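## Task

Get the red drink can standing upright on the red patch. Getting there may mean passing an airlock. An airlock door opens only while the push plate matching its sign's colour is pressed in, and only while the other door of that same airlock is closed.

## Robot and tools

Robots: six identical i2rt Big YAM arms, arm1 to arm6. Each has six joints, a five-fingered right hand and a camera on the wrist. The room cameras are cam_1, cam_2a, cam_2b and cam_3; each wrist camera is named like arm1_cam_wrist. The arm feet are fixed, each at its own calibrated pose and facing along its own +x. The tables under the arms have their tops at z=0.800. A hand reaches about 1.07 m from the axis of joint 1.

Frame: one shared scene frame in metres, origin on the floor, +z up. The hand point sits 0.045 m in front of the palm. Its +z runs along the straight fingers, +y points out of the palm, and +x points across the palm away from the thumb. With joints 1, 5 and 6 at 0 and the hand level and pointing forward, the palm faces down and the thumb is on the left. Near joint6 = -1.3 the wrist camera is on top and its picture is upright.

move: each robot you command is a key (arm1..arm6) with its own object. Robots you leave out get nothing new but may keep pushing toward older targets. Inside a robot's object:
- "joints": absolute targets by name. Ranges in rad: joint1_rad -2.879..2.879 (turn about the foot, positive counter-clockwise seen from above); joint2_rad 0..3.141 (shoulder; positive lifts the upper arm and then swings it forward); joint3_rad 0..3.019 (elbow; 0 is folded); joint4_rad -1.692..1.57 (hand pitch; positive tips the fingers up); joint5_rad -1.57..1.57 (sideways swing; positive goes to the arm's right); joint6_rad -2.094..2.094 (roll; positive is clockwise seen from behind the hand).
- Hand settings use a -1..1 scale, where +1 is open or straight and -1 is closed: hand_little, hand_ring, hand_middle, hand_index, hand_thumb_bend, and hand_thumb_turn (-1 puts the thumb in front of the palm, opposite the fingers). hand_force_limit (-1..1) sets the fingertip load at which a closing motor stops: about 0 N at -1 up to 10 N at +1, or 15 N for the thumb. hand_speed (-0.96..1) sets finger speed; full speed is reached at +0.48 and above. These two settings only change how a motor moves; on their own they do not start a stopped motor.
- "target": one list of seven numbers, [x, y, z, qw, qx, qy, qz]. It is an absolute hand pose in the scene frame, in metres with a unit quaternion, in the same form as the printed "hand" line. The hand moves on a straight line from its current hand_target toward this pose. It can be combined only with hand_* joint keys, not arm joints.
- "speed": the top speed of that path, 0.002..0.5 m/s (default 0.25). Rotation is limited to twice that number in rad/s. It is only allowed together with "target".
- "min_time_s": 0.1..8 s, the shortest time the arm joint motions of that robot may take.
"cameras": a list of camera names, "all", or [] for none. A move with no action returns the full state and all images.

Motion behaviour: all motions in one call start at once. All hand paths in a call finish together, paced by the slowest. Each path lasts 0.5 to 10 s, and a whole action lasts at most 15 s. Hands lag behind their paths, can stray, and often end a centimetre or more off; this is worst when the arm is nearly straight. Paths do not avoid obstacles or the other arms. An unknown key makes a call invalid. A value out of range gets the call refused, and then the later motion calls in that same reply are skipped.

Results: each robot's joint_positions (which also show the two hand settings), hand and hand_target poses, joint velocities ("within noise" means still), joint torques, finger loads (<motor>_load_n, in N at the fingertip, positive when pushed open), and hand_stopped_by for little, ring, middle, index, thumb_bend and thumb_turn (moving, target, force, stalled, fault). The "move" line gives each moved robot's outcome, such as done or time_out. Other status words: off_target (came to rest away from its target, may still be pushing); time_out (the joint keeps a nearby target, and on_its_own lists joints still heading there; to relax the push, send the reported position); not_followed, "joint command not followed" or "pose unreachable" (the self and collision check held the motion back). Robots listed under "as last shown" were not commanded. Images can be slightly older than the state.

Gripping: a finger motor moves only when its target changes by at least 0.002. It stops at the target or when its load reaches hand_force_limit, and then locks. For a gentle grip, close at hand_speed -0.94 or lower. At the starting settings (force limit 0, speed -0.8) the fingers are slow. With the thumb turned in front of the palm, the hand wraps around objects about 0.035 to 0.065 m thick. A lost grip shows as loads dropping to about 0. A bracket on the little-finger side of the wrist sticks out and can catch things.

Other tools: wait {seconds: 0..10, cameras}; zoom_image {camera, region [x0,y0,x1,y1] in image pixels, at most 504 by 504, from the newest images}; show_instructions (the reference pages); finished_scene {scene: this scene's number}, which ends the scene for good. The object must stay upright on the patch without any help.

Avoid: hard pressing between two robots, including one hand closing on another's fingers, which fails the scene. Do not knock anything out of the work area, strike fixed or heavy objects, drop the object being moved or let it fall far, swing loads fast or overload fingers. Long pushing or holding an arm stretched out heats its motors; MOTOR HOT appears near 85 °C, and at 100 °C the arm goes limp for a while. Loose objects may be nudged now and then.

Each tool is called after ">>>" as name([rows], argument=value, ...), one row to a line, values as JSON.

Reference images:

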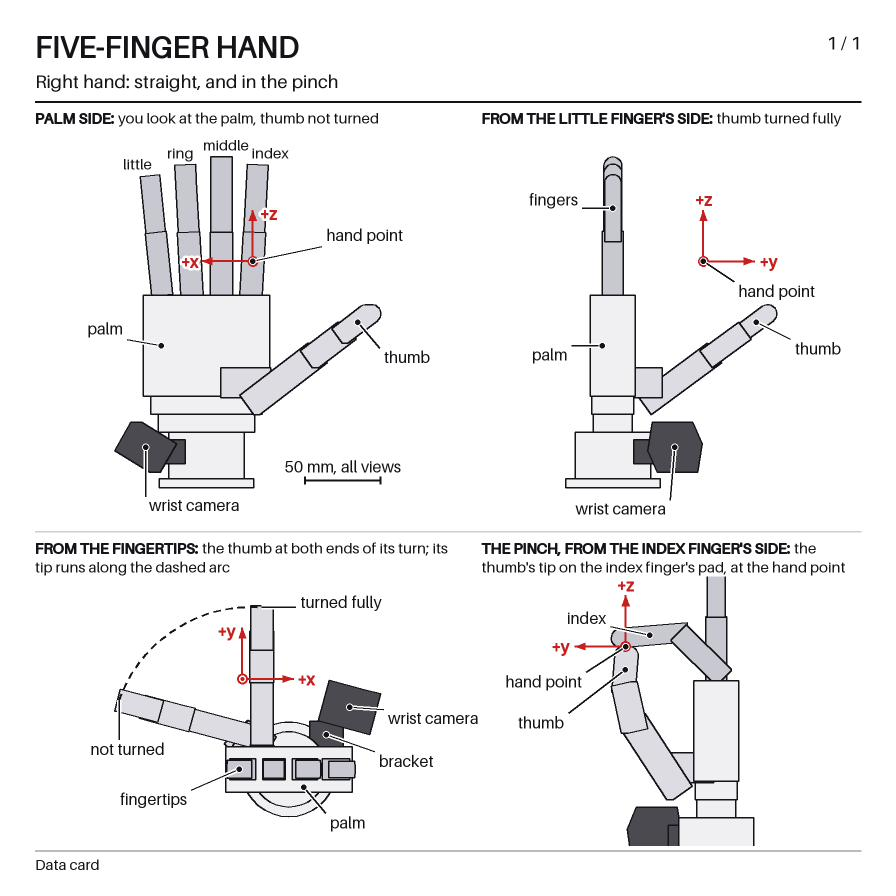

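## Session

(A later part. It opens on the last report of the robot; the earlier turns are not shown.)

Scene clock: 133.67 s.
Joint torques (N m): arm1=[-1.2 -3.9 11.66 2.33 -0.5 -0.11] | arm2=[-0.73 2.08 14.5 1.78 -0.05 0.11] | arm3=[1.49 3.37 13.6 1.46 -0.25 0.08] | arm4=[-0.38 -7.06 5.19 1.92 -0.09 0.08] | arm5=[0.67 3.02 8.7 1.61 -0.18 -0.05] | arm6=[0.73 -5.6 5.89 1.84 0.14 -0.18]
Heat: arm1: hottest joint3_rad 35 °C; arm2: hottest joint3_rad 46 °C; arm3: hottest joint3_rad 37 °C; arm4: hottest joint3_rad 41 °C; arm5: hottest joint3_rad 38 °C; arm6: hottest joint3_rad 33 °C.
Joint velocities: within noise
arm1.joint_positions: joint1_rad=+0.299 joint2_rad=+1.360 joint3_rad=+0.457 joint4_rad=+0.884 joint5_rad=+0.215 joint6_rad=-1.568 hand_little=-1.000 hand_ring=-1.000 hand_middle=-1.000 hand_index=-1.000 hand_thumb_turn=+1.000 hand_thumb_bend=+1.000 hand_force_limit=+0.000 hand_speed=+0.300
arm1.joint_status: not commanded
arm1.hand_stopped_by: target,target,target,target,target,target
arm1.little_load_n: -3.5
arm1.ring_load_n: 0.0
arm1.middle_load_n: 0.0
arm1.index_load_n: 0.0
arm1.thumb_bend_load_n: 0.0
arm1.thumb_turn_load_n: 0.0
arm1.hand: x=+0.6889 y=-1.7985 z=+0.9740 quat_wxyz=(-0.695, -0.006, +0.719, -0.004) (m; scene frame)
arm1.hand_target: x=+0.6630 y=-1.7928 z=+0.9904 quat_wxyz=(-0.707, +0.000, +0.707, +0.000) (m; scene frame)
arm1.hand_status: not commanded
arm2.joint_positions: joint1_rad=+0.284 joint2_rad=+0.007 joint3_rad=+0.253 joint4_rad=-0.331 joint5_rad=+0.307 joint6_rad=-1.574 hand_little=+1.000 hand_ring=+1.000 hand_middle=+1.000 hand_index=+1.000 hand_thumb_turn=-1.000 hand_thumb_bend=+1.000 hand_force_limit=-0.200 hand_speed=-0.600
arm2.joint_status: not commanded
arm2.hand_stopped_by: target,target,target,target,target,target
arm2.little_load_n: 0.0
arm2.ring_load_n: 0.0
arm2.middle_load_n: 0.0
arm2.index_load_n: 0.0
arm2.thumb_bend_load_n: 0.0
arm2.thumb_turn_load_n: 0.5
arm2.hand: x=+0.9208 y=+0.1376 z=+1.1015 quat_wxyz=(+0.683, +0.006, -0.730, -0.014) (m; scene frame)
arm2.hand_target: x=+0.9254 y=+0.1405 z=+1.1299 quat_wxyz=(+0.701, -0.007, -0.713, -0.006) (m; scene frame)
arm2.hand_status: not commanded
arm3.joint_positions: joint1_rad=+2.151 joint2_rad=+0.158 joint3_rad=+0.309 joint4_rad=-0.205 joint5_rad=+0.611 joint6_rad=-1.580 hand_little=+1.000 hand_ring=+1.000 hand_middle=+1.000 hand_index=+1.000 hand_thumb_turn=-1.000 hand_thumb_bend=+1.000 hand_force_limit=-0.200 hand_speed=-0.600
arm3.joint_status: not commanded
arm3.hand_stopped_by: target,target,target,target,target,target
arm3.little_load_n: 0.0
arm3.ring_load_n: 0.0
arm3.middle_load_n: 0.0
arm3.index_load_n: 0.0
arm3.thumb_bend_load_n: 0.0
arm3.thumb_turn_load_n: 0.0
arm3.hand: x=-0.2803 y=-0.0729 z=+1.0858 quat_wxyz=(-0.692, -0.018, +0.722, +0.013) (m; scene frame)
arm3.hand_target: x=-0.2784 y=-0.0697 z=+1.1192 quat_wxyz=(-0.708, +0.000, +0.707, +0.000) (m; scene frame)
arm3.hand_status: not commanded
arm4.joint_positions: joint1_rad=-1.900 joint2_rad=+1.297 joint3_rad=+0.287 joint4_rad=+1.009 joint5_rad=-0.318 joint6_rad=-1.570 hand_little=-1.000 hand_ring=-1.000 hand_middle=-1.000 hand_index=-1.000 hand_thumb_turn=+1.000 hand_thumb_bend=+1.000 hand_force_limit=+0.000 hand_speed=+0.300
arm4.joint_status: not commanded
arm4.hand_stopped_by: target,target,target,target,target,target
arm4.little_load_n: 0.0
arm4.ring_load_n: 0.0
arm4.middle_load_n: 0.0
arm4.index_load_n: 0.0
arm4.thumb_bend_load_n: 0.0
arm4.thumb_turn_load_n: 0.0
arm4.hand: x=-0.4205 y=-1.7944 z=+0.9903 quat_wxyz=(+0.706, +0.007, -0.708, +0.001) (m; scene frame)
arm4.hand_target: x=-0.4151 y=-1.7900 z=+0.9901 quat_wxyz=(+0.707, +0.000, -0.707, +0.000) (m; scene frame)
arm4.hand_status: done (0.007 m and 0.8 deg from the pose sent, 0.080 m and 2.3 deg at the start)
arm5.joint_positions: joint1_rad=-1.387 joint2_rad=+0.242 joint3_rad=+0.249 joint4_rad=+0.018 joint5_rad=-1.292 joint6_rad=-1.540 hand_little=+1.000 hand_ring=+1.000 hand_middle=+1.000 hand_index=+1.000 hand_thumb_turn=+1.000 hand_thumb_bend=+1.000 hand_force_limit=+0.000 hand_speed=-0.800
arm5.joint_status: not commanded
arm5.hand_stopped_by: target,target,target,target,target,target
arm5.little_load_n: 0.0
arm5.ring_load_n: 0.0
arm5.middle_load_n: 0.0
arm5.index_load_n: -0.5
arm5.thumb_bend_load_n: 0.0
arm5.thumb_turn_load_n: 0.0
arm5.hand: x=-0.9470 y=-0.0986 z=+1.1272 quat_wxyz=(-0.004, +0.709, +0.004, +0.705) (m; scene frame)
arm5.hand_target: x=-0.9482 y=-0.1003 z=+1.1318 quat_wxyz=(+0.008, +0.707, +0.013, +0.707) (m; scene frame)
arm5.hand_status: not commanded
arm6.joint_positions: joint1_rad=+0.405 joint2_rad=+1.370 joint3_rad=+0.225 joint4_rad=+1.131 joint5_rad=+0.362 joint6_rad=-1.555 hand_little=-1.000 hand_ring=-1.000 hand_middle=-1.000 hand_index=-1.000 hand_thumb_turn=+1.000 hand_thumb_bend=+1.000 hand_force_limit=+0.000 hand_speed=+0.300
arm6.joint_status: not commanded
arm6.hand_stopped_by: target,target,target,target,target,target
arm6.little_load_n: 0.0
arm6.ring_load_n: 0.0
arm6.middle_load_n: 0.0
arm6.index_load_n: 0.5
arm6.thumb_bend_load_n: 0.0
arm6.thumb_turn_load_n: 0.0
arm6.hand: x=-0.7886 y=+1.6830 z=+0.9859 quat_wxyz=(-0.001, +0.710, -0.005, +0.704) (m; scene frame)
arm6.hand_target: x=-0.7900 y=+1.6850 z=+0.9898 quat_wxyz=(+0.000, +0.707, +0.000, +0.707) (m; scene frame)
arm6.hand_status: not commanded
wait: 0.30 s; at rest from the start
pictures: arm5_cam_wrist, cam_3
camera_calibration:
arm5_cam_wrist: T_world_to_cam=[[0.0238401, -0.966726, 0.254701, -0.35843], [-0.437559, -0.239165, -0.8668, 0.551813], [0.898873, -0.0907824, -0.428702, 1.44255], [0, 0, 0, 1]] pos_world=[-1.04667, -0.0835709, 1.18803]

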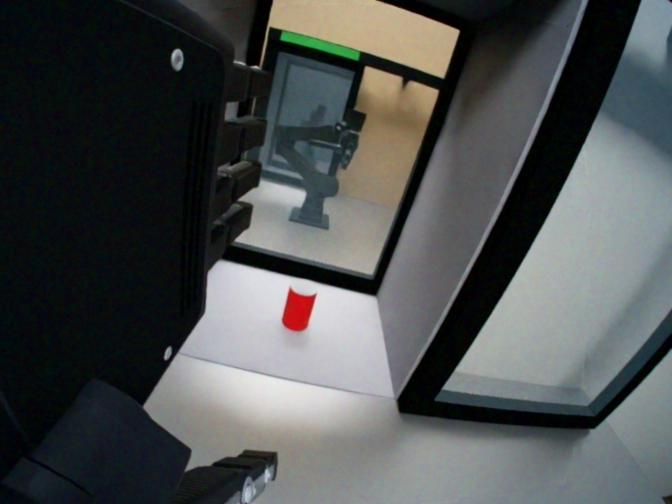

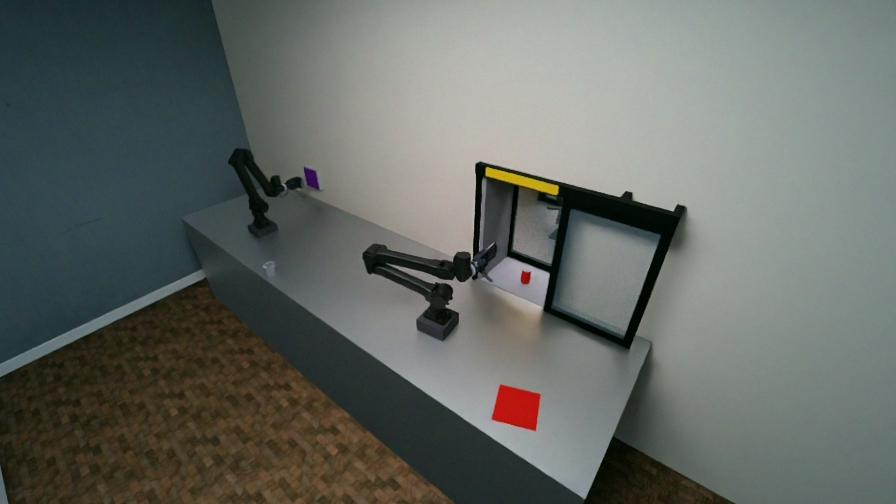

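>>> move(arm5={"target": [-0.80, -0.11, 0.98, 0, 0.7071, 0, 0.7071], "speed": 0.2})

>>> move(arm5={"target": [-0.72, -0.11, 0.88, 0, 0.7071, 0, 0.7071], "speed": 0.15, "joints": {"hand_thumb_turn": -1, "hand_speed": 0.4}}, cameras=["arm5_cam_wrist"])

Scene clock: 136.73 s.
Joint torques (N m): arm1=[-1.2 -3.96 11.64 2.36 -0.5 -0.11] | arm2=[-0.38 2.2 14.41 1.7 -0.09 0.08] | arm3=[1.49 3.37 13.57 1.46 -0.25 0.08] | arm4=[-0.56 -7.12 5.19 2.02 -0.09 0.08] | arm5=[1.79 -4.66 5.16 2.11 0.01 0.11] | arm6=[0.44 -5.3 5.98 1.87 0.13 -0.21]
Heat: arm1: hottest joint3_rad 35 °C; arm2: hottest joint3_rad 46 °C; arm3: hottest joint3_rad 38 °C; arm4: hottest joint3_rad 40 °C; arm5: hottest joint3_rad 38 °C; arm6: hottest joint3_rad 33 °C.
move: arm5 off_target
Joint velocities: within noise
arm1, arm2, arm3, arm4, arm6: as last shown
arm1.little_load_n: -4.0
arm2.index_load_n: 0.5
arm5.joint_positions: joint1_rad=-0.724 joint2_rad=+1.469 joint3_rad=+0.134 joint4_rad=+1.305 joint5_rad=-0.613 joint6_rad=-1.566 hand_little=+1.000 hand_ring=+1.000 hand_middle=+1.000 hand_index=+1.000 hand_thumb_turn=+1.000 hand_thumb_bend=+1.000 hand_force_limit=+0.000 hand_speed=-0.800
arm5.joint_status: not commanded
arm5.hand_stopped_by: target,target,target,target,target,target
arm5.little_load_n: 0.0
arm5.ring_load_n: 0.0
arm5.middle_load_n: 0.0
arm5.index_load_n: 0.0
arm5.thumb_bend_load_n: 0.0
arm5.thumb_turn_load_n: 0.0
arm5.hand: x=-0.8122 y=-0.1055 z=+0.9674 quat_wxyz=(-0.003, +0.720, -0.007, +0.694) (m; scene frame)
arm5.hand_target: x=-0.8005 y=-0.1097 z=+0.9802 quat_wxyz=(+0.000, +0.707, +0.000, +0.707) (m; scene frame)
arm5.hand_status: off_target (0.018 m and 2.2 deg from the pose sent, 0.208 m and 0.7 deg at the start)
arm6.index_load_n: 0.0
pictures: none

Scene clock: 138.20 s.
Joint torques (N m): arm1=[-1.2 -3.9 11.66 2.35 -0.5 -0.11] | arm2=[-0.56 2.32 14.56 1.88 -0.1 0.09] | arm3=[1.55 3.43 13.61 1.44 -0.26 0.08] | arm4=[-0.44 -7.12 5.24 1.94 -0.08 0.07] | arm5=[1.61 -10.4 1.72 2.18 -0.02 -0.04] | arm6=[0.73 -5.25 6.09 1.88 0.14 -0.16]
Heat: arm1: hottest joint3_rad 35 °C; arm2: hottest joint3_rad 47 °C; arm3: hottest joint3_rad 38 °C; arm4: hottest joint3_rad 40 °C; arm5: hottest joint3_rad 38 °C; arm6: hottest joint3_rad 33 °C.
move: arm5 off_target
Joint velocities: within noise
arm1, arm2, arm3, arm4, arm6: as last shown
arm1.ring_load_n: 0.5
arm2.index_load_n: 0.0
arm2.thumb_turn_load_n: 0.0
arm3.thumb_turn_load_n: 0.5
arm5.joint_positions: joint1_rad=-0.564 joint2_rad=+2.009 joint3_rad=+0.372 joint4_rad=+1.551 joint5_rad=-0.457 joint6_rad=-1.569 hand_little=+1.000 hand_ring=+1.000 hand_middle=+1.000 hand_index=+1.000 hand_thumb_turn=-1.000 hand_thumb_bend=+1.000 hand_force_limit=+0.000 hand_speed=+0.400
arm5.joint_status: all done
arm5.hand_stopped_by: target,target,target,target,target,target
arm5.little_load_n: 0.0
arm5.ring_load_n: 0.0
arm5.middle_load_n: 0.0
arm5.index_load_n: 0.0
arm5.thumb_bend_load_n: 0.0
arm5.thumb_turn_load_n: 0.0
arm5.hand: x=-0.7274 y=-0.1097 z=+0.8718 quat_wxyz=(-0.011, +0.738, -0.012, +0.675) (m; scene frame)
arm5.hand_target: x=-0.7199 y=-0.1100 z=+0.8804 quat_wxyz=(-0.004, +0.728, -0.002, +0.686) (m; scene frame)
arm5.hand_status: off_target (0.011 m and 5.4 deg from the pose sent, 0.127 m and 2.3 deg at the start; a joint's target at an end of its range on 29 of 44 steps)
pictures: arm5_cam_wrist
camera_calibration:
arm5_cam_wrist: T_world_to_cam=[[0.0311617, -0.974826, 0.22078, -0.275377], [-0.511846, -0.20529, -0.834188, 0.345103], [0.858512, -0.0870105, -0.505357, 1.1725], [0, 0, 0, 1]] pos_world=[-0.821383, -0.0955783, 0.94121]

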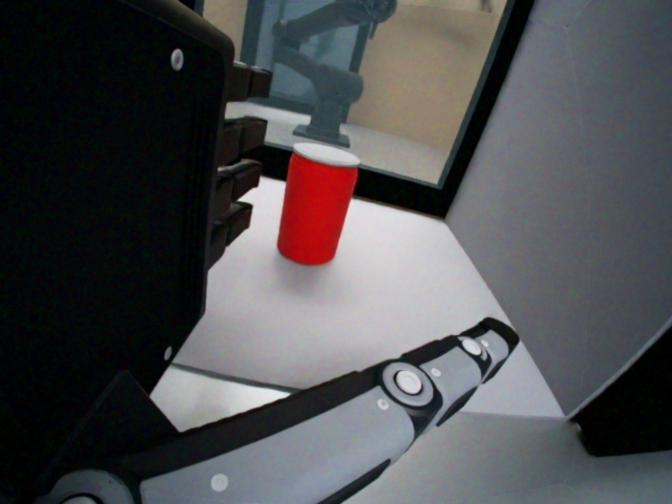

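>>> move(arm5={"target": [-0.65, -0.098, 0.855, 0, 0.7284, 0, 0.6852], "speed": 0.1}, cameras=["arm5_cam_wrist"])

Scene clock: 142.03 s.
Joint torques (N m): arm1=[-1.14 -3.96 11.66 2.35 -0.5 -0.11] | arm2=[-0.62 2.2 14.39 1.74 -0.05 0.09] | arm3=[1.55 3.43 13.6 1.44 -0.26 0.08] | arm4=[-0.67 -7 5.2 1.94 -0.1 0.1] | arm5=[1.55 -12.1 2.62 1.03 -0.01 -0.06] | arm6=[0.32 -4.84 5.94 1.92 0.14 -0.21]
Heat: arm1: hottest joint3_rad 35 °C; arm2: hottest joint3_rad 47 °C; arm3: hottest joint3_rad 39 °C; arm4: hottest joint3_rad 39 °C; arm5: hottest joint3_rad 37 °C; arm6: hottest joint3_rad 33 °C.
move: arm5 done
Joint velocities: within noise
arm1, arm2, arm3, arm4, arm6: as last shown
arm1.ring_load_n: 0.0
arm3.thumb_turn_load_n: 0.0
arm5.joint_positions: joint1_rad=-0.444 joint2_rad=+2.108 joint3_rad=+0.547 joint4_rad=+1.503 joint5_rad=-0.334 joint6_rad=-1.571 hand_little=+1.000 hand_ring=+1.000 hand_middle=+1.000 hand_index=+1.000 hand_thumb_turn=-1.000 hand_thumb_bend=+1.000 hand_force_limit=+0.000 hand_speed=+0.400
arm5.joint_status: not commanded
arm5.hand_stopped_by: target,target,target,target,target,target
arm5.little_load_n: 0.0
arm5.ring_load_n: 0.0
arm5.middle_load_n: 0.0
arm5.index_load_n: 0.0
arm5.thumb_bend_load_n: 0.0
arm5.thumb_turn_load_n: 0.0
arm5.hand: x=-0.6574 y=-0.0984 z=+0.8539 quat_wxyz=(-0.003, +0.730, -0.006, +0.683) (m; scene frame)
arm5.hand_target: x=-0.6503 y=-0.0980 z=+0.8549 quat_wxyz=(+0.000, +0.728, +0.000, +0.685) (m; scene frame)
arm5.hand_status: done (0.007 m and 0.8 deg from the pose sent, 0.080 m and 2.5 deg at the start)
arm6.index_load_n: 0.5
pictures: arm5_cam_wrist
camera_calibration:
arm5_cam_wrist: T_world_to_cam=[[0.024428, -0.970115, 0.241414, -0.284122], [-0.494251, -0.221628, -0.840593, 0.383715], [0.868976, -0.0987849, -0.484894, 1.09267], [0, 0, 0, 1]] pos_world=[-0.752909, -0.0826498, 0.920966]

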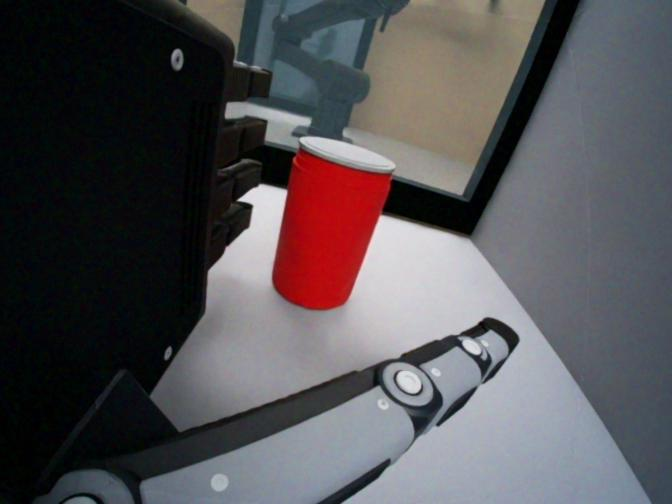

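>>> move(arm5={"target": [-0.599, -0.100, 0.842, 0, 0.7284, 0, 0.6852], "speed": 0.08}, cameras=["arm5_cam_wrist"])

Scene clock: 144.87 s.
Joint torques (N m): arm1=[-1.2 -3.96 11.66 2.35 -0.5 -0.11] | arm2=[-0.21 2.37 14.41 1.74 -0.09 0.1] | arm3=[1.55 3.31 13.59 1.46 -0.25 0.08] | arm4=[-0.62 -7.18 5.23 2.03 -0.1 0.09] | arm5=[1.55 -13.8 3.56 1.09 0 -0.05] | arm6=[0.5 -5.36 5.94 1.92 0.15 -0.18]
Heat: arm1: hottest joint3_rad 35 °C; arm2: hottest joint3_rad 47 °C; arm3: hottest joint3_rad 39 °C; arm4: hottest joint3_rad 39 °C; arm5: hottest joint3_rad 37 °C; arm6: hottest joint3_rad 33 °C.
move: arm5 done
Joint velocities: within noise
arm1, arm2, arm3, arm4, arm6: as last shown
arm1.little_load_n: -3.5
arm2.thumb_turn_load_n: 0.5
arm3.little_load_n: 0.5
arm5.joint_positions: joint1_rad=-0.408 joint2_rad=+2.163 joint3_rad=+0.686 joint4_rad=+1.416 joint5_rad=-0.298 joint6_rad=-1.571 hand_little=+1.000 hand_ring=+1.000 hand_middle=+1.000 hand_index=+1.000 hand_thumb_turn=-1.000 hand_thumb_bend=+1.000 hand_force_limit=+0.000 hand_speed=+0.400
arm5.joint_status: not commanded
arm5.hand_stopped_by: target,target,target,target,target,target
arm5.little_load_n: 0.0
arm5.ring_load_n: 0.0
arm5.middle_load_n: 0.0
arm5.index_load_n: 0.0
arm5.thumb_bend_load_n: 0.0
arm5.thumb_turn_load_n: 0.0
arm5.hand: x=-0.6083 y=-0.1011 z=+0.8398 quat_wxyz=(-0.002, +0.732, -0.006, +0.682) (m; scene frame)
arm5.hand_target: x=-0.5992 y=-0.0999 z=+0.8422 quat_wxyz=(+0.000, +0.728, +0.000, +0.685) (m; scene frame)
arm5.hand_status: done (0.010 m and 0.9 deg from the pose sent, 0.060 m and 0.8 deg at the start)
arm6.middle_load_n: 0.5
arm6.index_load_n: 0.0
pictures: arm5_cam_wrist
camera_calibration:
arm5_cam_wrist: T_world_to_cam=[[0.0246484, -0.969866, 0.24239, -0.285128], [-0.497399, -0.222219, -0.838578, 0.391843], [0.867172, -0.0998947, -0.487887, 1.04424], [0, 0, 0, 1]] pos_world=[-0.703605, -0.0851471, 0.907174]

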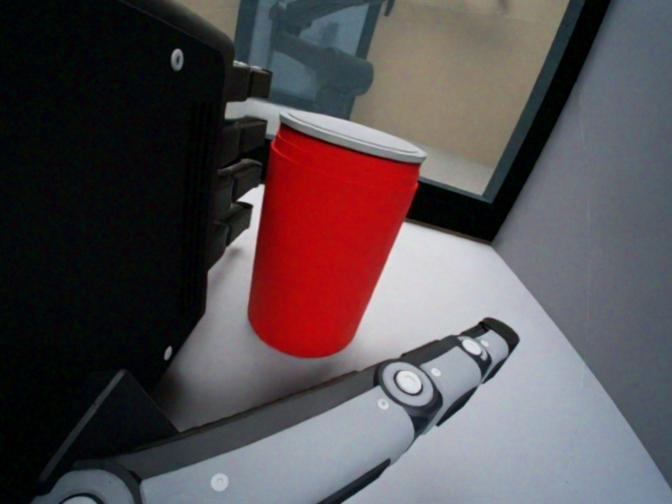

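>>> move(arm5={"joints": {"hand_thumb_bend": 0.42, "hand_middle": 0.6, "hand_index": 0.6, "hand_speed": -0.7, "hand_force_limit": -0.5}})

>>> move(arm5={"joints": {"hand_thumb_bend": -0.6, "hand_middle": -0.6, "hand_index": -0.6, "hand_speed": -0.92, "hand_force_limit": -0.2}}, cameras=["arm5_cam_wrist"])

Scene clock: 147.47 s.
Joint torques (N m): arm1=[-1.08 -3.9 11.67 2.33 -0.5 -0.11] | arm2=[-0.85 2.32 14.5 1.89 -0.06 0.1] | arm3=[1.49 3.43 13.59 1.44 -0.25 0.08] | arm4=[-0.44 -7.3 5.22 1.98 -0.08 0.1] | arm5=[1.67 -13.86 3.59 1.07 -0.01 -0.06] | arm6=[0.73 -5.25 5.98 1.96 0.15 -0.21]
Heat: arm1: hottest joint3_rad 36 °C; arm2: hottest joint3_rad 47 °C; arm3: hottest joint3_rad 39 °C; arm4: hottest joint3_rad 38 °C; arm5: hottest joint3_rad 37 °C; arm6: hottest joint3_rad 33 °C.
move: arm5 done
Joint velocities: within noise
arm1, arm2, arm3, arm4, arm6: as last shown
arm1.little_load_n: -4.0
arm2.thumb_turn_load_n: 0.0
arm3.little_load_n: 0.0
arm3.thumb_turn_load_n: 0.5
arm5.joint_positions: joint1_rad=-0.408 joint2_rad=+2.164 joint3_rad=+0.686 joint4_rad=+1.416 joint5_rad=-0.297 joint6_rad=-1.571 hand_little=+1.000 hand_ring=+1.000 hand_middle=+0.600 hand_index=+0.600 hand_thumb_turn=-1.000 hand_thumb_bend=+0.420 hand_force_limit=-0.500 hand_speed=-0.700
arm5.joint_status: all done
arm5.hand_stopped_by: target,target,target,target,target,target
arm5.little_load_n: 0.0
arm5.ring_load_n: 0.0
arm5.middle_load_n: 0.0
arm5.index_load_n: 0.0
arm5.thumb_bend_load_n: 0.0
arm5.thumb_turn_load_n: 0.0
arm5.hand: x=-0.6084 y=-0.1011 z=+0.8396 quat_wxyz=(-0.002, +0.732, -0.006, +0.682) (m; scene frame)
arm5.hand_target: x=-0.5993 y=-0.0999 z=+0.8420 quat_wxyz=(+0.000, +0.728, +0.000, +0.685) (m; scene frame)
arm5.hand_status: not commanded
arm6.middle_load_n: 0.0
pictures: none

Scene clock: 152.43 s.
Joint torques (N m): arm1=[-1.14 -3.84 11.64 2.36 -0.5 -0.11] | arm2=[-0.32 2.02 14.39 1.77 -0.11 0.09] | arm3=[1.55 3.37 13.6 1.46 -0.25 0.08] | arm4=[-0.26 -7 5.2 1.98 -0.09 0.08] | arm5=[1.67 -13.8 3.55 1.07 -0.01 -0.05] | arm6=[0.44 -5.13 5.96 1.94 0.13 -0.23]
Heat: arm1: hottest joint3_rad 36 °C; arm2: hottest joint3_rad 47 °C; arm3: hottest joint3_rad 40 °C; arm4: hottest joint3_rad 38 °C; arm5: hottest joint3_rad 36 °C; arm6: hottest joint3_rad 33 °C.
move: arm5 off_target
Joint velocities: within noise
arm1, arm2, arm3, arm4, arm6: as last shown
arm1.middle_load_n: -0.5
arm2.thumb_turn_load_n: 0.5
arm3.thumb_turn_load_n: 0.0
arm5.joint_positions: joint1_rad=-0.408 joint2_rad=+2.164 joint3_rad=+0.686 joint4_rad=+1.416 joint5_rad=-0.297 joint6_rad=-1.571 hand_little=+1.000 hand_ring=+1.000 hand_middle=+0.393 hand_index=+0.430 hand_thumb_turn=-1.000 hand_thumb_bend=+0.339 hand_force_limit=-0.200 hand_speed=-0.920
arm5.joint_status: hand_middle off_target (ended at +0.393, target -0.600); hand_index off_target (ended at +0.430, target -0.600); hand_thumb_bend off_target (ended at +0.339, target -0.600); the others done
arm5.hand_stopped_by: target,target,force,force,force,target
arm5.little_load_n: 0.0
arm5.ring_load_n: 0.0
arm5.middle_load_n: 4.5
arm5.index_load_n: 2.5
arm5.thumb_bend_load_n: 10.0
arm5.thumb_turn_load_n: 0.5
arm5.hand: x=-0.6084 y=-0.1009 z=+0.8393 quat_wxyz=(-0.002, +0.732, -0.006, +0.681) (m; scene frame)
arm5.hand_target: x=-0.5993 y=-0.1000 z=+0.8420 quat_wxyz=(+0.000, +0.728, +0.000, +0.685) (m; scene frame)
arm5.hand_status: not commanded
arm6.ring_load_n: -0.5
pictures: arm5_cam_wrist
camera_calibration:
arm5_cam_wrist: T_world_to_cam=[[0.0247999, -0.969921, 0.242155, -0.284523], [-0.497949, -0.222027, -0.838303, 0.390933], [0.866852, -0.099791, -0.488477, 1.04438], [0, 0, 0, 1]] pos_world=[-0.703604, -0.0849473, 0.906775]

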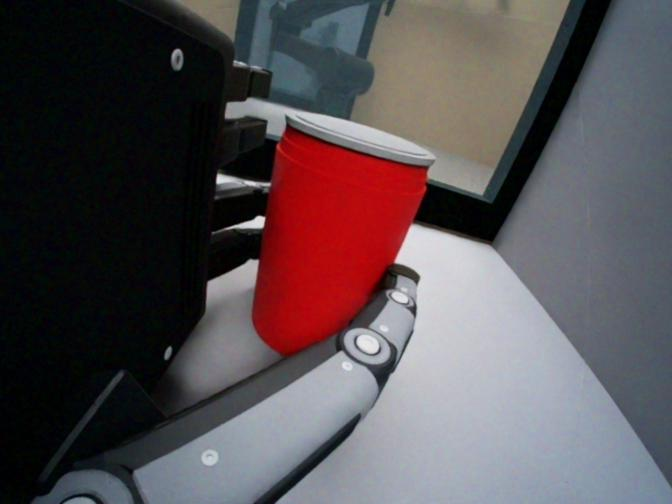

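>>> move(arm5={"target": [-0.625, -0.102, 0.925, 0, 0.7284, 0, 0.6852], "speed": 0.15}, cameras=["arm5_cam_wrist"])

>>> move(arm5={"target": [-0.92, -0.105, 1.14, 0, 0.7284, 0, 0.6852], "speed": 0.25}, cameras=["arm5_cam_wrist"])

Scene clock: 154.47 s.
Joint torques (N m): arm1=[-1.14 -3.96 11.67 2.35 -0.5 -0.11] | arm2=[-0.91 1.96 14.46 1.8 -0.1 0.07] | arm3=[1.49 3.43 13.59 1.44 -0.25 0.08] | arm4=[-0.62 -7.12 5.23 2.04 -0.09 0.09] | arm5=[0.56 -14.74 3.55 1.48 -0.2 -0.07] | arm6=[0.97 -5.25 6.06 1.91 0.13 -0.19]
Heat: arm1: hottest joint3_rad 36 °C; arm2: hottest joint3_rad 48 °C; arm3: hottest joint3_rad 40 °C; arm4: hottest joint3_rad 37 °C; arm5: hottest joint3_rad 36 °C; arm6: hottest joint3_rad 33 °C.
move: arm5 off_target
Joint velocities: within noise
arm1, arm2, arm3, arm4, arm6: as last shown
arm1.middle_load_n: 0.0
arm2.thumb_turn_load_n: 0.0
arm3.little_load_n: -0.5
arm3.thumb_turn_load_n: 0.5
arm5.joint_positions: joint1_rad=-0.420 joint2_rad=+1.891 joint3_rad=+0.586 joint4_rad=+1.218 joint5_rad=-0.318 joint6_rad=-1.571 hand_little=+1.000 hand_ring=+1.000 hand_middle=+0.393 hand_index=+0.430 hand_thumb_turn=-1.000 hand_thumb_bend=+0.339 hand_force_limit=-0.200 hand_speed=-0.920
arm5.joint_status: not commanded
arm5.hand_stopped_by: target,target,force,force,force,target
arm5.little_load_n: 0.5
arm5.ring_load_n: 0.0
arm5.middle_load_n: 4.5
arm5.index_load_n: 2.5
arm5.thumb_bend_load_n: 9.5
arm5.thumb_turn_load_n: 0.5
arm5.hand: x=-0.6280 y=-0.0968 z=+0.9067 quat_wxyz=(-0.009, +0.739, -0.006, +0.673) (m; scene frame)
arm5.hand_target: x=-0.6251 y=-0.1019 z=+0.9249 quat_wxyz=(+0.000, +0.728, +0.000, +0.685) (m; scene frame)
arm5.hand_status: off_target (0.019 m and 2.2 deg from the pose sent, 0.087 m and 0.9 deg at the start)
arm6.ring_load_n: 0.0
pictures: arm5_cam_wrist
camera_calibration:
arm5_cam_wrist: T_world_to_cam=[[0.0387538, -0.971741, 0.232846, -0.279435], [-0.514853, -0.219128, -0.8288, 0.4196], [0.856402, -0.0877625, -0.508796, 1.1077], [0, 0, 0, 1]] pos_world=[-0.721776, -0.0823773, 0.976424]

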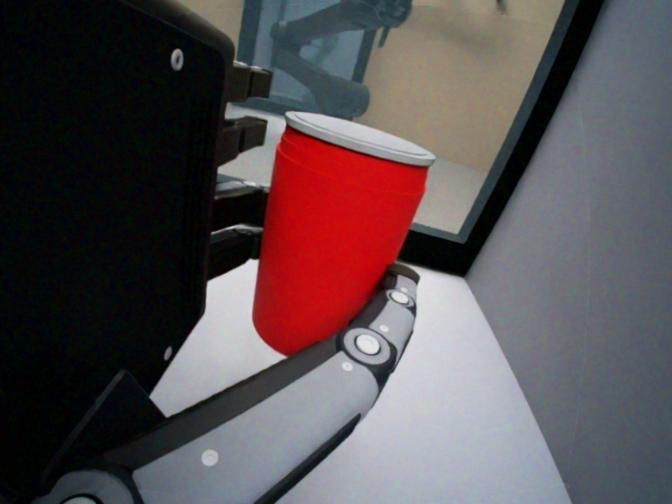

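Scene clock: 157.40 s.
Joint torques (N m): arm1=[-1.14 -3.96 11.66 2.35 -0.5 -0.11] | arm2=[-0.26 1.96 14.46 1.88 -0.11 0.1] | arm3=[1.55 3.43 13.61 1.44 -0.25 0.09] | arm4=[-0.44 -7 5.26 2.02 -0.09 0.09] | arm5=[0.67 1.55 15.39 1.07 -0.36 -0.15] | arm6=[0.67 -5.01 5.91 1.85 0.17 -0.2]
Heat: arm1: hottest joint3_rad 36 °C; arm2: hottest joint3_rad 48 °C; arm3: hottest joint3_rad 41 °C; arm4: hottest joint3_rad 37 °C; arm5: hottest joint3_rad 37 °C; arm6: hottest joint3_rad 33 °C.
move: arm5 off_target
Joint velocities: within noise
arm1.joint_positions: joint1_rad=+0.299 joint2_rad=+1.360 joint3_rad=+0.457 joint4_rad=+0.884 joint5_rad=+0.215 joint6_rad=-1.568 hand_little=-1.000 hand_ring=-1.000 hand_middle=-1.000 hand_index=-1.000 hand_thumb_turn=+1.000 hand_thumb_bend=+1.000 hand_force_limit=+0.000 hand_speed=+0.300
arm1.joint_status: not commanded
arm1.hand_stopped_by: target,target,target,target,target,target
arm1.little_load_n: -4.0
arm1.ring_load_n: 0.0
arm1.middle_load_n: 0.0
arm1.index_load_n: 0.0
arm1.thumb_bend_load_n: 0.0
arm1.thumb_turn_load_n: 0.0
arm1.hand: x=+0.6889 y=-1.7985 z=+0.9740 quat_wxyz=(-0.695, -0.006, +0.719, -0.004) (m; scene frame)
arm1.hand_target: x=+0.6630 y=-1.7928 z=+0.9904 quat_wxyz=(-0.707, +0.000, +0.707, +0.000) (m; scene frame)
arm1.hand_status: not commanded
arm2.joint_positions: joint1_rad=+0.284 joint2_rad=+0.007 joint3_rad=+0.253 joint4_rad=-0.331 joint5_rad=+0.307 joint6_rad=-1.574 hand_little=+1.000 hand_ring=+1.000 hand_middle=+1.000 hand_index=+1.000 hand_thumb_turn=-1.000 hand_thumb_bend=+1.000 hand_force_limit=-0.200 hand_speed=-0.600
arm2.joint_status: not commanded
arm2.hand_stopped_by: target,target,target,target,target,target
arm2.little_load_n: 0.0
arm2.ring_load_n: 0.0
arm2.middle_load_n: 0.0
arm2.index_load_n: 0.0
arm2.thumb_bend_load_n: 0.0
arm2.thumb_turn_load_n: 0.5
arm2.hand: x=+0.9208 y=+0.1376 z=+1.1015 quat_wxyz=(+0.683, +0.006, -0.730, -0.014) (m; scene frame)
arm2.hand_target: x=+0.9254 y=+0.1405 z=+1.1299 quat_wxyz=(+0.701, -0.007, -0.713, -0.006) (m; scene frame)
arm2.hand_status: not commanded
arm3.joint_positions: joint1_rad=+2.151 joint2_rad=+0.158 joint3_rad=+0.309 joint4_rad=-0.205 joint5_rad=+0.611 joint6_rad=-1.580 hand_little=+1.000 hand_ring=+1.000 hand_middle=+1.000 hand_index=+1.000 hand_thumb_turn=-1.000 hand_thumb_bend=+1.000 hand_force_limit=-0.200 hand_speed=-0.600
arm3.joint_status: not commanded
arm3.hand_stopped_by: target,target,target,target,target,target
arm3.little_load_n: 0.0
arm3.ring_load_n: 0.0
arm3.middle_load_n: 0.0
arm3.index_load_n: 0.0
arm3.thumb_bend_load_n: 0.0
arm3.thumb_turn_load_n: 0.5
arm3.hand: x=-0.2803 y=-0.0729 z=+1.0858 quat_wxyz=(-0.692, -0.018, +0.722, +0.013) (m; scene frame)
arm3.hand_target: x=-0.2784 y=-0.0697 z=+1.1192 quat_wxyz=(-0.708, +0.000, +0.707, +0.000) (m; scene frame)
arm3.hand_status: not commanded
arm4.joint_positions: joint1_rad=-1.900 joint2_rad=+1.297 joint3_rad=+0.287 joint4_rad=+1.009 joint5_rad=-0.318 joint6_rad=-1.570 hand_little=-1.000 hand_ring=-1.000 hand_middle=-1.000 hand_index=-1.000 hand_thumb_turn=+1.000 hand_thumb_bend=+1.000 hand_force_limit=+0.000 hand_speed=+0.300
arm4.joint_status: not commanded
arm4.hand_stopped_by: target,target,target,target,target,target
arm4.little_load_n: 0.0
arm4.ring_load_n: 0.0
arm4.middle_load_n: 0.0
arm4.index_load_n: 0.0
arm4.thumb_bend_load_n: 0.0
arm4.thumb_turn_load_n: 0.0
arm4.hand: x=-0.4205 y=-1.7944 z=+0.9903 quat_wxyz=(+0.706, +0.007, -0.708, +0.001) (m; scene frame)
arm4.hand_target: x=-0.4151 y=-1.7900 z=+0.9901 quat_wxyz=(+0.707, +0.000, -0.707, +0.000) (m; scene frame)
arm4.hand_status: not commanded
arm5.joint_positions: joint1_rad=-1.189 joint2_rad=+0.322 joint3_rad=+0.252 joint4_rad=-0.136 joint5_rad=-1.084 joint6_rad=-1.640 hand_little=+1.000 hand_ring=+1.000 hand_middle=+0.393 hand_index=+0.430 hand_thumb_turn=-1.000 hand_thumb_bend=+0.339 hand_force_limit=-0.200 hand_speed=-0.920
arm5.joint_status: not commanded
arm5.hand_stopped_by: target,target,force,force,force,target
arm5.little_load_n: 0.0
arm5.ring_load_n: 0.0
arm5.middle_load_n: 4.5
arm5.index_load_n: 2.5
arm5.thumb_bend_load_n: 10.0
arm5.thumb_turn_load_n: 0.5
arm5.hand: x=-0.9238 y=-0.0959 z=+1.0823 quat_wxyz=(-0.039, +0.743, -0.036, +0.667) (m; scene frame)
arm5.hand_target: x=-0.9222 y=-0.1016 z=+1.1386 quat_wxyz=(+0.001, +0.728, +0.000, +0.685) (m; scene frame)
arm5.hand_status: off_target (0.059 m and 6.6 deg from the pose sent, 0.374 m and 2.2 deg at the start)
arm6.joint_positions: joint1_rad=+0.405 joint2_rad=+1.370 joint3_rad=+0.225 joint4_rad=+1.131 joint5_rad=+0.362 joint6_rad=-1.555 hand_little=-1.000 hand_ring=-1.000 hand_middle=-1.000 hand_index=-1.000 hand_thumb_turn=+1.000 hand_thumb_bend=+1.000 hand_force_limit=+0.000 hand_speed=+0.300
arm6.joint_status: not commanded
arm6.hand_stopped_by: target,target,target,target,target,target
arm6.little_load_n: 0.0
arm6.ring_load_n: 0.0
arm6.middle_load_n: 0.0
arm6.index_load_n: 0.0
arm6.thumb_bend_load_n: 0.0
arm6.thumb_turn_load_n: 0.0
arm6.hand: x=-0.7886 y=+1.6830 z=+0.9859 quat_wxyz=(-0.001, +0.710, -0.005, +0.704) (m; scene frame)
arm6.hand_target: x=-0.7900 y=+1.6850 z=+0.9898 quat_wxyz=(+0.000, +0.707, +0.000, +0.707) (m; scene frame)
arm6.hand_status: not commanded
pictures: arm5_cam_wrist
camera_calibration:
arm5_cam_wrist: T_world_to_cam=[[0.0369515, -0.98823, 0.148449, -0.219943], [-0.52738, -0.145464, -0.837084, 0.417482], [0.848825, -0.0473574, -0.526548, 1.46657], [0, 0, 0, 1]] pos_world=[-1.01656, -0.0871726, 1.15433]

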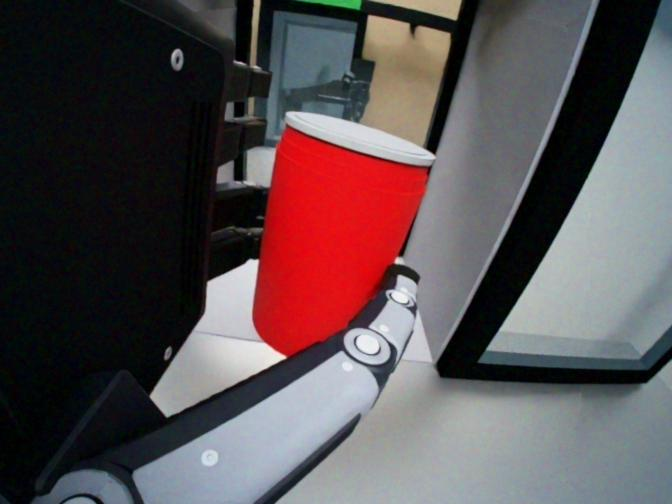

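>>> move(arm5={"joints": {"joint1_rad": -1.73, "joint2_rad": 0.95, "joint3_rad": 0.35, "joint4_rad": 0.6, "joint5_rad": 0.222, "joint6_rad": -1.5708}, "min_time_s": 2.5}, cameras=["arm5_cam_wrist", "cam_3"])

Scene clock: 162.03 s.
Joint torques (N m): arm1=[-1.26 -3.96 11.69 2.35 -0.5 -0.11] | arm2=[-0.38 1.61 14.6 1.81 -0.09 0.1] | arm3=[1.49 3.37 13.6 1.46 -0.25 0.08] | arm4=[-0.5 -7.12 5.18 1.99 -0.1 0.09] | arm5=[0.67 -2.84 13.15 2.73 0.06 0.03] | arm6=[0.32 -5.36 5.96 2.1 0.13 -0.23]
Heat: arm1: hottest joint3_rad 37 °C; arm2: hottest joint3_rad 48 °C; arm3: hottest joint3_rad 41 °C; arm4: hottest joint3_rad 36 °C; arm5: hottest joint3_rad 39 °C; arm6: hottest joint3_rad 33 °C.
move: arm5 done
Joint velocities: within noise
arm1, arm2, arm3, arm4, arm6: as last shown
arm3.thumb_turn_load_n: 0.0
arm5.joint_positions: joint1_rad=-1.723 joint2_rad=+0.953 joint3_rad=+0.273 joint4_rad=+0.567 joint5_rad=+0.218 joint6_rad=-1.572 hand_little=+1.000 hand_ring=+1.000 hand_middle=+0.393 hand_index=+0.430 hand_thumb_turn=-1.000 hand_thumb_bend=+0.339 hand_force_limit=-0.200 hand_speed=-0.920
arm5.joint_status: all done
arm5.hand_stopped_by: target,target,force,force,force,target
arm5.little_load_n: 0.0
arm5.ring_load_n: 0.0
arm5.middle_load_n: 4.5
arm5.index_load_n: 2.5
arm5.thumb_bend_load_n: 10.0
arm5.thumb_turn_load_n: 0.5
arm5.hand: x=-1.2984 y=-0.3153 z=+1.0505 quat_wxyz=(+0.540, +0.460, -0.581, +0.398) (m; scene frame)
arm5.hand_target: x=-1.3022 y=-0.3360 z=+1.1024 quat_wxyz=(+0.568, +0.427, -0.559, +0.426) (m; scene frame)
arm5.hand_status: not commanded
pictures: arm5_cam_wrist, cam_3
camera_calibration:
arm5_cam_wrist: T_world_to_cam=[[-0.934155, 0.213166, 0.286207, -1.44491], [-0.118444, 0.571339, -0.812123, 0.892204], [-0.336638, -0.792548, -0.508471, -0.0357526], [0, 0, 0, 1]] pos_world=[-1.25613, -0.23008, 1.11995]

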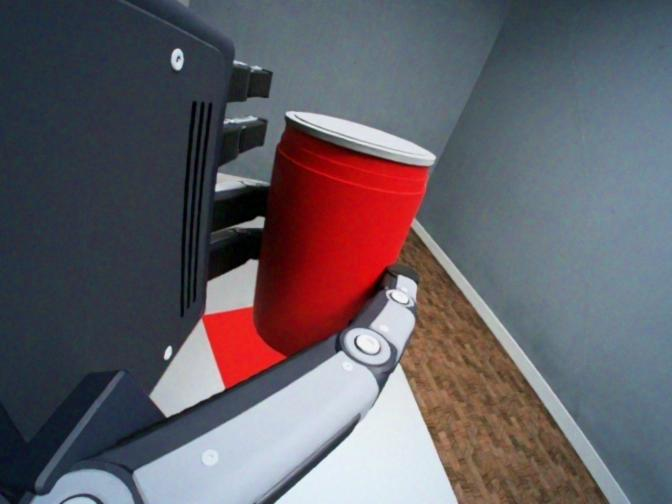

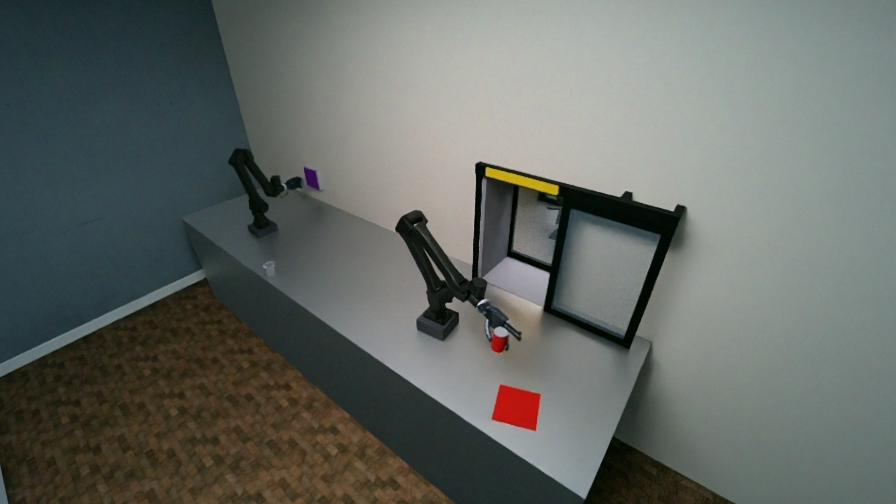

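>>> move(arm5={"target": [-1.332, -0.469, 0.92, 0.5647, 0.4255, -0.5647, 0.4255], "speed": 0.15}, cameras=["arm5_cam_wrist", "cam_3"])

Scene clock: 170.30 s.
Joint torques (N m): arm1=[-1.08 -3.96 11.66 2.35 -0.5 -0.11] | arm2=[-0.56 2.2 14.42 1.78 -0.09 0.09] | arm3=[1.61 3.43 13.59 1.43 -0.25 0.08] | arm4=[-0.56 -6.95 5.26 2 -0.09 0.09] | arm5=[0.44 -13.16 5.2 2.7 -0.15 0.03] | arm6=[0.62 -5.3 6.08 2.04 0.15 -0.2]
Heat: arm1: hottest joint3_rad 37 °C; arm2: hottest joint3_rad 48 °C; arm3: hottest joint3_rad 42 °C; arm4: hottest joint3_rad 36 °C; arm5: hottest joint3_rad 40 °C; arm6: hottest joint3_rad 33 °C.
move: arm5 off_target
Joint velocities: within noise
arm1, arm2, arm3, arm4, arm6: as last shown
arm2.little_load_n: 0.5
arm3.middle_load_n: -0.5
arm3.thumb_turn_load_n: 0.5
arm4.thumb_bend_load_n: -0.5
arm5.joint_positions: joint1_rad=-1.774 joint2_rad=+1.965 joint3_rad=+0.555 joint4_rad=+1.322 joint5_rad=+0.176 joint6_rad=-1.560 hand_little=+1.000 hand_ring=+1.000 hand_middle=+0.393 hand_index=+0.430 hand_thumb_turn=-1.000 hand_thumb_bend=+0.339 hand_force_limit=-0.200 hand_speed=-0.920
arm5.joint_status: not commanded
arm5.hand_stopped_by: target,target,force,force,force,target
arm5.little_load_n: 0.0
arm5.ring_load_n: 0.0
arm5.middle_load_n: 4.5
arm5.index_load_n: 2.0
arm5.thumb_bend_load_n: 9.5
arm5.thumb_turn_load_n: 1.0
arm5.hand: x=-1.3260 y=-0.4515 z=+0.8951 quat_wxyz=(+0.544, +0.447, -0.582, +0.406) (m; scene frame)
arm5.hand_target: x=-1.3318 y=-0.4675 z=+0.9203 quat_wxyz=(+0.565, +0.426, -0.565, +0.425) (m; scene frame)
arm5.hand_status: off_target (0.031 m and 4.5 deg from the pose sent, 0.204 m and 6.1 deg at the start)
arm6.index_load_n: -0.5
pictures: arm5_cam_wrist, cam_3
camera_calibration:
arm5_cam_wrist: T_world_to_cam=[[-0.936045, 0.229579, 0.266672, -1.3748], [-0.101398, 0.549719, -0.829173, 0.86856], [-0.336955, -0.803183, -0.491283, -0.252635], [0, 0, 0, 1]] pos_world=[-1.28393, -0.364751, 0.962693]

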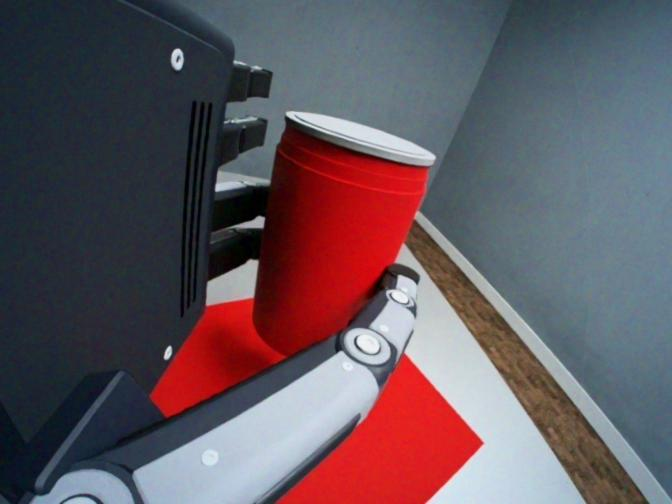

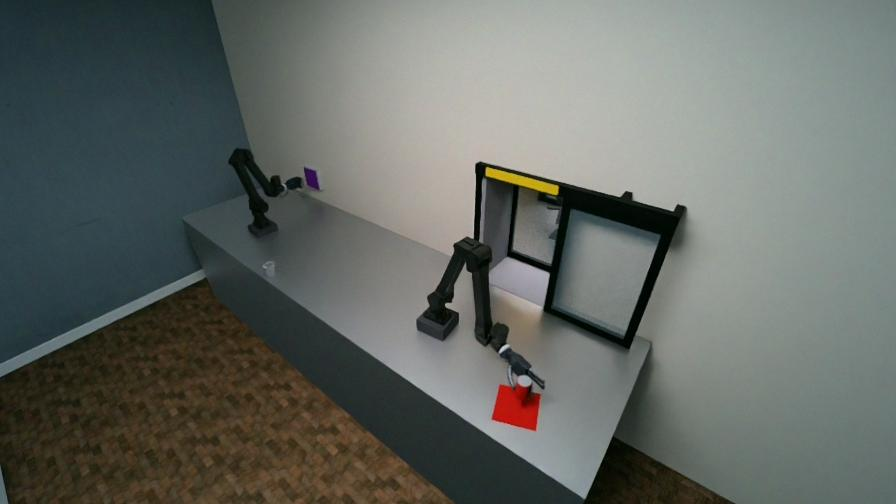

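>>> move(arm5={"target": [-1.329, -0.474, 0.880, 0.5647, 0.4255, -0.5647, 0.4255], "speed": 0.1}, cameras=["arm5_cam_wrist"])

Scene clock: 172.40 s.
Joint torques (N m): arm1=[-1.2 -3.84 11.67 2.35 -0.5 -0.11] | arm2=[-1.03 2.78 14.46 1.88 -0.09 0.12] | arm3=[1.49 3.37 13.61 1.43 -0.25 0.09] | arm4=[-0.32 -6.89 5.2 1.96 -0.08 0.09] | arm5=[1.08 -14.1 3.92 2.7 0.06 0.02] | arm6=[0.56 -5.42 6.13 2.02 0.17 -0.2]
Heat: arm1: hottest joint3_rad 38 °C; arm2: hottest joint3_rad 48 °C; arm3: hottest joint3_rad 42 °C; arm4: hottest joint3_rad 36 °C; arm5: hottest joint3_rad 39 °C; arm6: hottest joint3_rad 33 °C.
move: arm5 off_target
Joint velocities: within noise
arm1, arm2, arm3, arm4, arm6: as last shown
arm2.little_load_n: 0.0
arm3.middle_load_n: 0.0
arm3.index_load_n: -0.5
arm3.thumb_turn_load_n: 0.0
arm4.thumb_bend_load_n: 0.0
arm5.joint_positions: joint1_rad=-1.774 joint2_rad=+2.114 joint3_rad=+0.601 joint4_rad=+1.431 joint5_rad=+0.180 joint6_rad=-1.559 hand_little=+1.000 hand_ring=+1.000 hand_middle=+0.393 hand_index=+0.430 hand_thumb_turn=-1.000 hand_thumb_bend=+0.339 hand_force_limit=-0.200 hand_speed=-0.920
arm5.joint_status: not commanded
arm5.hand_stopped_by: target,target,force,force,force,target
arm5.little_load_n: 0.0
arm5.ring_load_n: 0.0
arm5.middle_load_n: 4.5
arm5.index_load_n: 2.5
arm5.thumb_bend_load_n: 9.5
arm5.thumb_turn_load_n: 0.5
arm5.hand: x=-1.3279 y=-0.4583 z=+0.8577 quat_wxyz=(+0.547, +0.444, -0.582, +0.407) (m; scene frame)
arm5.hand_target: x=-1.3289 y=-0.4730 z=+0.8802 quat_wxyz=(+0.565, +0.425, -0.565, +0.426) (m; scene frame)
arm5.hand_status: off_target (0.027 m and 4.2 deg from the pose sent, 0.027 m and 4.5 deg at the start)
arm6.index_load_n: 0.0
pictures: arm5_cam_wrist
camera_calibration:
arm5_cam_wrist: T_world_to_cam=[[-0.934932, 0.235419, 0.265479, -1.35987], [-0.0990932, 0.545192, -0.832434, 0.844896], [-0.340708, -0.804577, -0.486389, -0.286926], [0, 0, 0, 1]] pos_world=[-1.28542, -0.371346, 0.92478]

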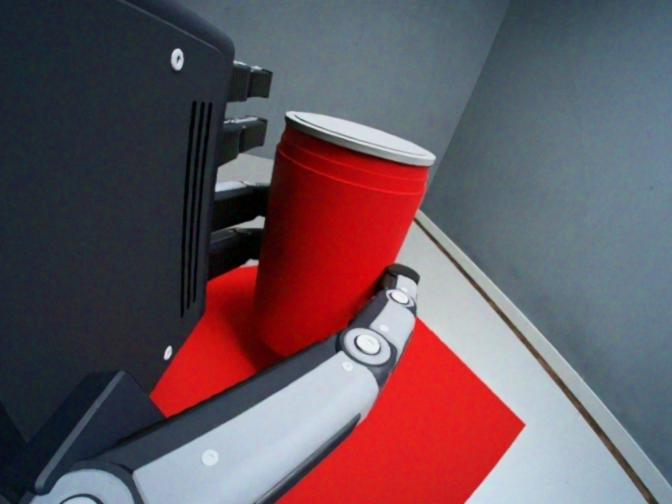

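>>> move(arm5={"target": [-1.329, -0.474, 0.865, 0.5647, 0.4255, -0.5647, 0.4255], "speed": 0.06})

>>> move(arm5={"target": [-1.329, -0.474, 0.859, 0.5647, 0.4255, -0.5647, 0.4255], "speed": 0.04})

Scene clock: 175.13 s.
Joint torques (N m): arm1=[-1.26 -3.96 11.67 2.36 -0.5 -0.11] | arm2=[-0.67 2.26 14.5 1.8 -0.09 0.1] | arm3=[1.55 3.37 13.61 1.46 -0.25 0.08] | arm4=[-0.56 -7.06 5.24 1.95 -0.08 0.09] | arm5=[1.2 -14.1 3.63 2.74 0.06 0.02] | arm6=[0.73 -5.77 6.09 1.85 0.15 -0.18]
Heat: arm1: hottest joint3_rad 38 °C; arm2: hottest joint3_rad 48 °C; arm3: hottest joint3_rad 43 °C; arm4: hottest joint3_rad 35 °C; arm5: hottest joint3_rad 39 °C; arm6: hottest joint3_rad 33 °C.
move: arm5 off_target
Joint velocities: within noise
arm1, arm2, arm3, arm4, arm6: as last shown
arm3.index_load_n: 0.5
arm5.joint_positions: joint1_rad=-1.774 joint2_rad=+2.165 joint3_rad=+0.614 joint4_rad=+1.470 joint5_rad=+0.181 joint6_rad=-1.559 hand_little=+1.000 hand_ring=+1.000 hand_middle=+0.393 hand_index=+0.430 hand_thumb_turn=-1.000 hand_thumb_bend=+0.339 hand_force_limit=-0.200 hand_speed=-0.920
arm5.joint_status: not commanded
arm5.hand_stopped_by: target,target,force,force,force,target
arm5.little_load_n: 0.0
arm5.ring_load_n: 0.0
arm5.middle_load_n: 4.5
arm5.index_load_n: 2.0
arm5.thumb_bend_load_n: 9.5
arm5.thumb_turn_load_n: 0.5
arm5.hand: x=-1.3281 y=-0.4585 z=+0.8445 quat_wxyz=(+0.547, +0.444, -0.581, +0.407) (m; scene frame)
arm5.hand_target: x=-1.3289 y=-0.4730 z=+0.8651 quat_wxyz=(+0.565, +0.426, -0.565, +0.425) (m; scene frame)
arm5.hand_status: off_target (0.026 m and 4.0 deg from the pose sent, 0.017 m and 4.2 deg at the start)
arm6.little_load_n: -0.5
pictures: none

Scene clock: 176.10 s.
Joint torques (N m): arm1=[-1.14 -3.9 11.69 2.36 -0.5 -0.11] | arm2=[-0.79 2.26 14.53 1.84 -0.08 0.08] | arm3=[1.55 3.37 13.6 1.46 -0.25 0.08] | arm4=[-0.5 -7.06 5.24 1.99 -0.08 0.08] | arm5=[1.14 -14.27 3.43 2.69 0.04 0.02] | arm6=[0.79 -5.42 6.04 1.89 0.18 -0.21]
Heat: arm1: hottest joint3_rad 38 °C; arm2: hottest joint3_rad 49 °C; arm3: hottest joint3_rad 43 °C; arm4: hottest joint3_rad 35 °C; arm5: hottest joint3_rad 39 °C; arm6: hottest joint3_rad 33 °C.
move: arm5 off_target
Joint velocities: within noise
arm1, arm2, arm3, arm4, arm6: as last shown
arm1.little_load_n: -3.5
arm3.index_load_n: 0.0
arm4.index_load_n: -0.5
arm5.joint_positions: joint1_rad=-1.774 joint2_rad=+2.185 joint3_rad=+0.622 joint4_rad=+1.486 joint5_rad=+0.181 joint6_rad=-1.559 hand_little=+1.000 hand_ring=+1.000 hand_middle=+0.393 hand_index=+0.430 hand_thumb_turn=-1.000 hand_thumb_bend=+0.339 hand_force_limit=-0.200 hand_speed=-0.920
arm5.joint_status: not commanded
arm5.hand_stopped_by: target,target,force,force,force,target
arm5.little_load_n: 0.0
arm5.ring_load_n: 0.0
arm5.middle_load_n: 4.5
arm5.index_load_n: 2.5
arm5.thumb_bend_load_n: 9.5
arm5.thumb_turn_load_n: 0.5
arm5.hand: x=-1.3283 y=-0.4596 z=+0.8399 quat_wxyz=(+0.548, +0.443, -0.580, +0.408) (m; scene frame)
arm5.hand_target: x=-1.3289 y=-0.4731 z=+0.8590 quat_wxyz=(+0.564, +0.426, -0.565, +0.425) (m; scene frame)
arm5.hand_status: off_target (0.024 m and 3.8 deg from the pose sent, 0.021 m and 4.0 deg at the start)
arm6.little_load_n: 0.0
pictures: none

>>> move(arm5={"target": [-1.329, -0.474, 0.854, 0.5647, 0.4255, -0.5647, 0.4255], "speed": 0.04})

>>> move(arm5={"target": [-1.329, -0.474, 0.849, 0.5647, 0.4255, -0.5647, 0.4255], "speed": 0.04}, cameras=["arm5_cam_wrist"])

Scene clock: 178.10 s.
Joint torques (N m): arm1=[-1.2 -3.96 11.64 2.35 -0.49 -0.11] | arm2=[-0.38 2.2 14.48 1.83 -0.1 0.08] | arm3=[1.44 3.37 13.61 1.44 -0.25 0.08] | arm4=[-0.44 -7 5.19 2 -0.09 0.09] | arm5=[1.2 -14.21 3.21 2.66 0.04 0.02] | arm6=[0.62 -5.3 6.02 1.88 0.16 -0.2]
Heat: arm1: hottest joint3_rad 38 °C; arm2: hottest joint3_rad 49 °C; arm3: hottest joint3_rad 43 °C; arm4: hottest joint3_rad 35 °C; arm5: hottest joint3_rad 39 °C; arm6: hottest joint3_rad 33 °C.
move: arm5 off_target
Joint velocities: within noise
arm1, arm2, arm3, arm4, arm6: as last shown
arm1.little_load_n: -4.0
arm2.thumb_turn_load_n: 0.0
arm4.middle_load_n: -0.5
arm4.index_load_n: 0.0
arm5.joint_positions: joint1_rad=-1.774 joint2_rad=+2.201 joint3_rad=+0.630 joint4_rad=+1.499 joint5_rad=+0.181 joint6_rad=-1.559 hand_little=+1.000 hand_ring=+1.000 hand_middle=+0.393 hand_index=+0.430 hand_thumb_turn=-1.000 hand_thumb_bend=+0.339 hand_force_limit=-0.200 hand_speed=-0.920
arm5.joint_status: not commanded
arm5.hand_stopped_by: target,target,force,force,force,target
arm5.little_load_n: 0.0
arm5.ring_load_n: 0.0
arm5.middle_load_n: 4.5
arm5.index_load_n: 2.0
arm5.thumb_bend_load_n: 9.5
arm5.thumb_turn_load_n: 0.5
arm5.hand: x=-1.3286 y=-0.4608 z=+0.8368 quat_wxyz=(+0.549, +0.441, -0.579, +0.409) (m; scene frame)
arm5.hand_target: x=-1.3289 y=-0.4733 z=+0.8542 quat_wxyz=(+0.565, +0.425, -0.565, +0.426) (m; scene frame)
arm5.hand_status: off_target (0.022 m and 3.6 deg from the pose sent, 0.020 m and 3.8 deg at the start)
pictures: none

Scene clock: 179.07 s.
Joint torques (N m): arm1=[-1.03 -3.9 11.66 2.36 -0.49 -0.11] | arm2=[-0.67 1.85 14.48 1.84 -0.11 0.08] | arm3=[1.55 3.31 13.59 1.42 -0.26 0.07] | arm4=[-0.44 -7.12 5.27 1.98 -0.09 0.08] | arm5=[1.38 -13.74 3.11 2.48 0.03 0.02] | arm6=[0.67 -5.25 6.17 2.11 0.12 -0.21]
Heat: arm1: hottest joint3_rad 38 °C; arm2: hottest joint3_rad 49 °C; arm3: hottest joint3_rad 43 °C; arm4: hottest joint3_rad 35 °C; arm5: hottest joint3_rad 38 °C; arm6: hottest joint3_rad 33 °C.
move: arm5 off_target
Joint velocities: within noise
arm1, arm2, arm3, arm4, arm6: as last shown
arm2.thumb_turn_load_n: 0.5
arm4.middle_load_n: 0.0
arm5.joint_positions: joint1_rad=-1.774 joint2_rad=+2.213 joint3_rad=+0.637 joint4_rad=+1.516 joint5_rad=+0.182 joint6_rad=-1.559 hand_little=+1.000 hand_ring=+1.000 hand_middle=+0.393 hand_index=+0.430 hand_thumb_turn=-1.000 hand_thumb_bend=+0.339 hand_force_limit=-0.200 hand_speed=-0.920
arm5.joint_status: not commanded
arm5.hand_stopped_by: target,target,force,force,force,target
arm5.little_load_n: 0.0
arm5.ring_load_n: 0.0
arm5.middle_load_n: 4.5
arm5.index_load_n: 2.0
arm5.thumb_bend_load_n: 10.0
arm5.thumb_turn_load_n: 0.0
arm5.hand: x=-1.3288 y=-0.4625 z=+0.8362 quat_wxyz=(+0.552, +0.438, -0.577, +0.412) (m; scene frame)
arm5.hand_target: x=-1.3289 y=-0.4735 z=+0.8490 quat_wxyz=(+0.565, +0.426, -0.565, +0.425) (m; scene frame)
arm5.hand_status: off_target (0.017 m and 2.9 deg from the pose sent, 0.018 m and 3.6 deg at the start)
pictures: arm5_cam_wrist
camera_calibration:
arm5_cam_wrist: T_world_to_cam=[[-0.934028, 0.242435, 0.26233, -1.34692], [-0.100276, 0.526912, -0.843984, 0.828881], [-0.342836, -0.81461, -0.46784, -0.323976], [0, 0, 0, 1]] pos_world=[-1.28602, -0.374121, 0.901331]

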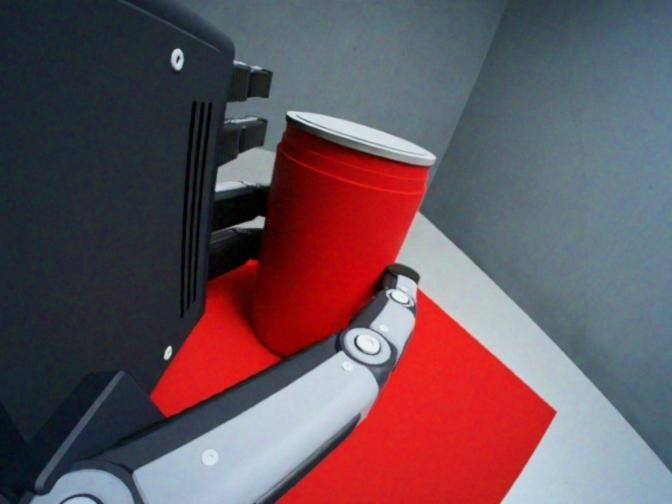

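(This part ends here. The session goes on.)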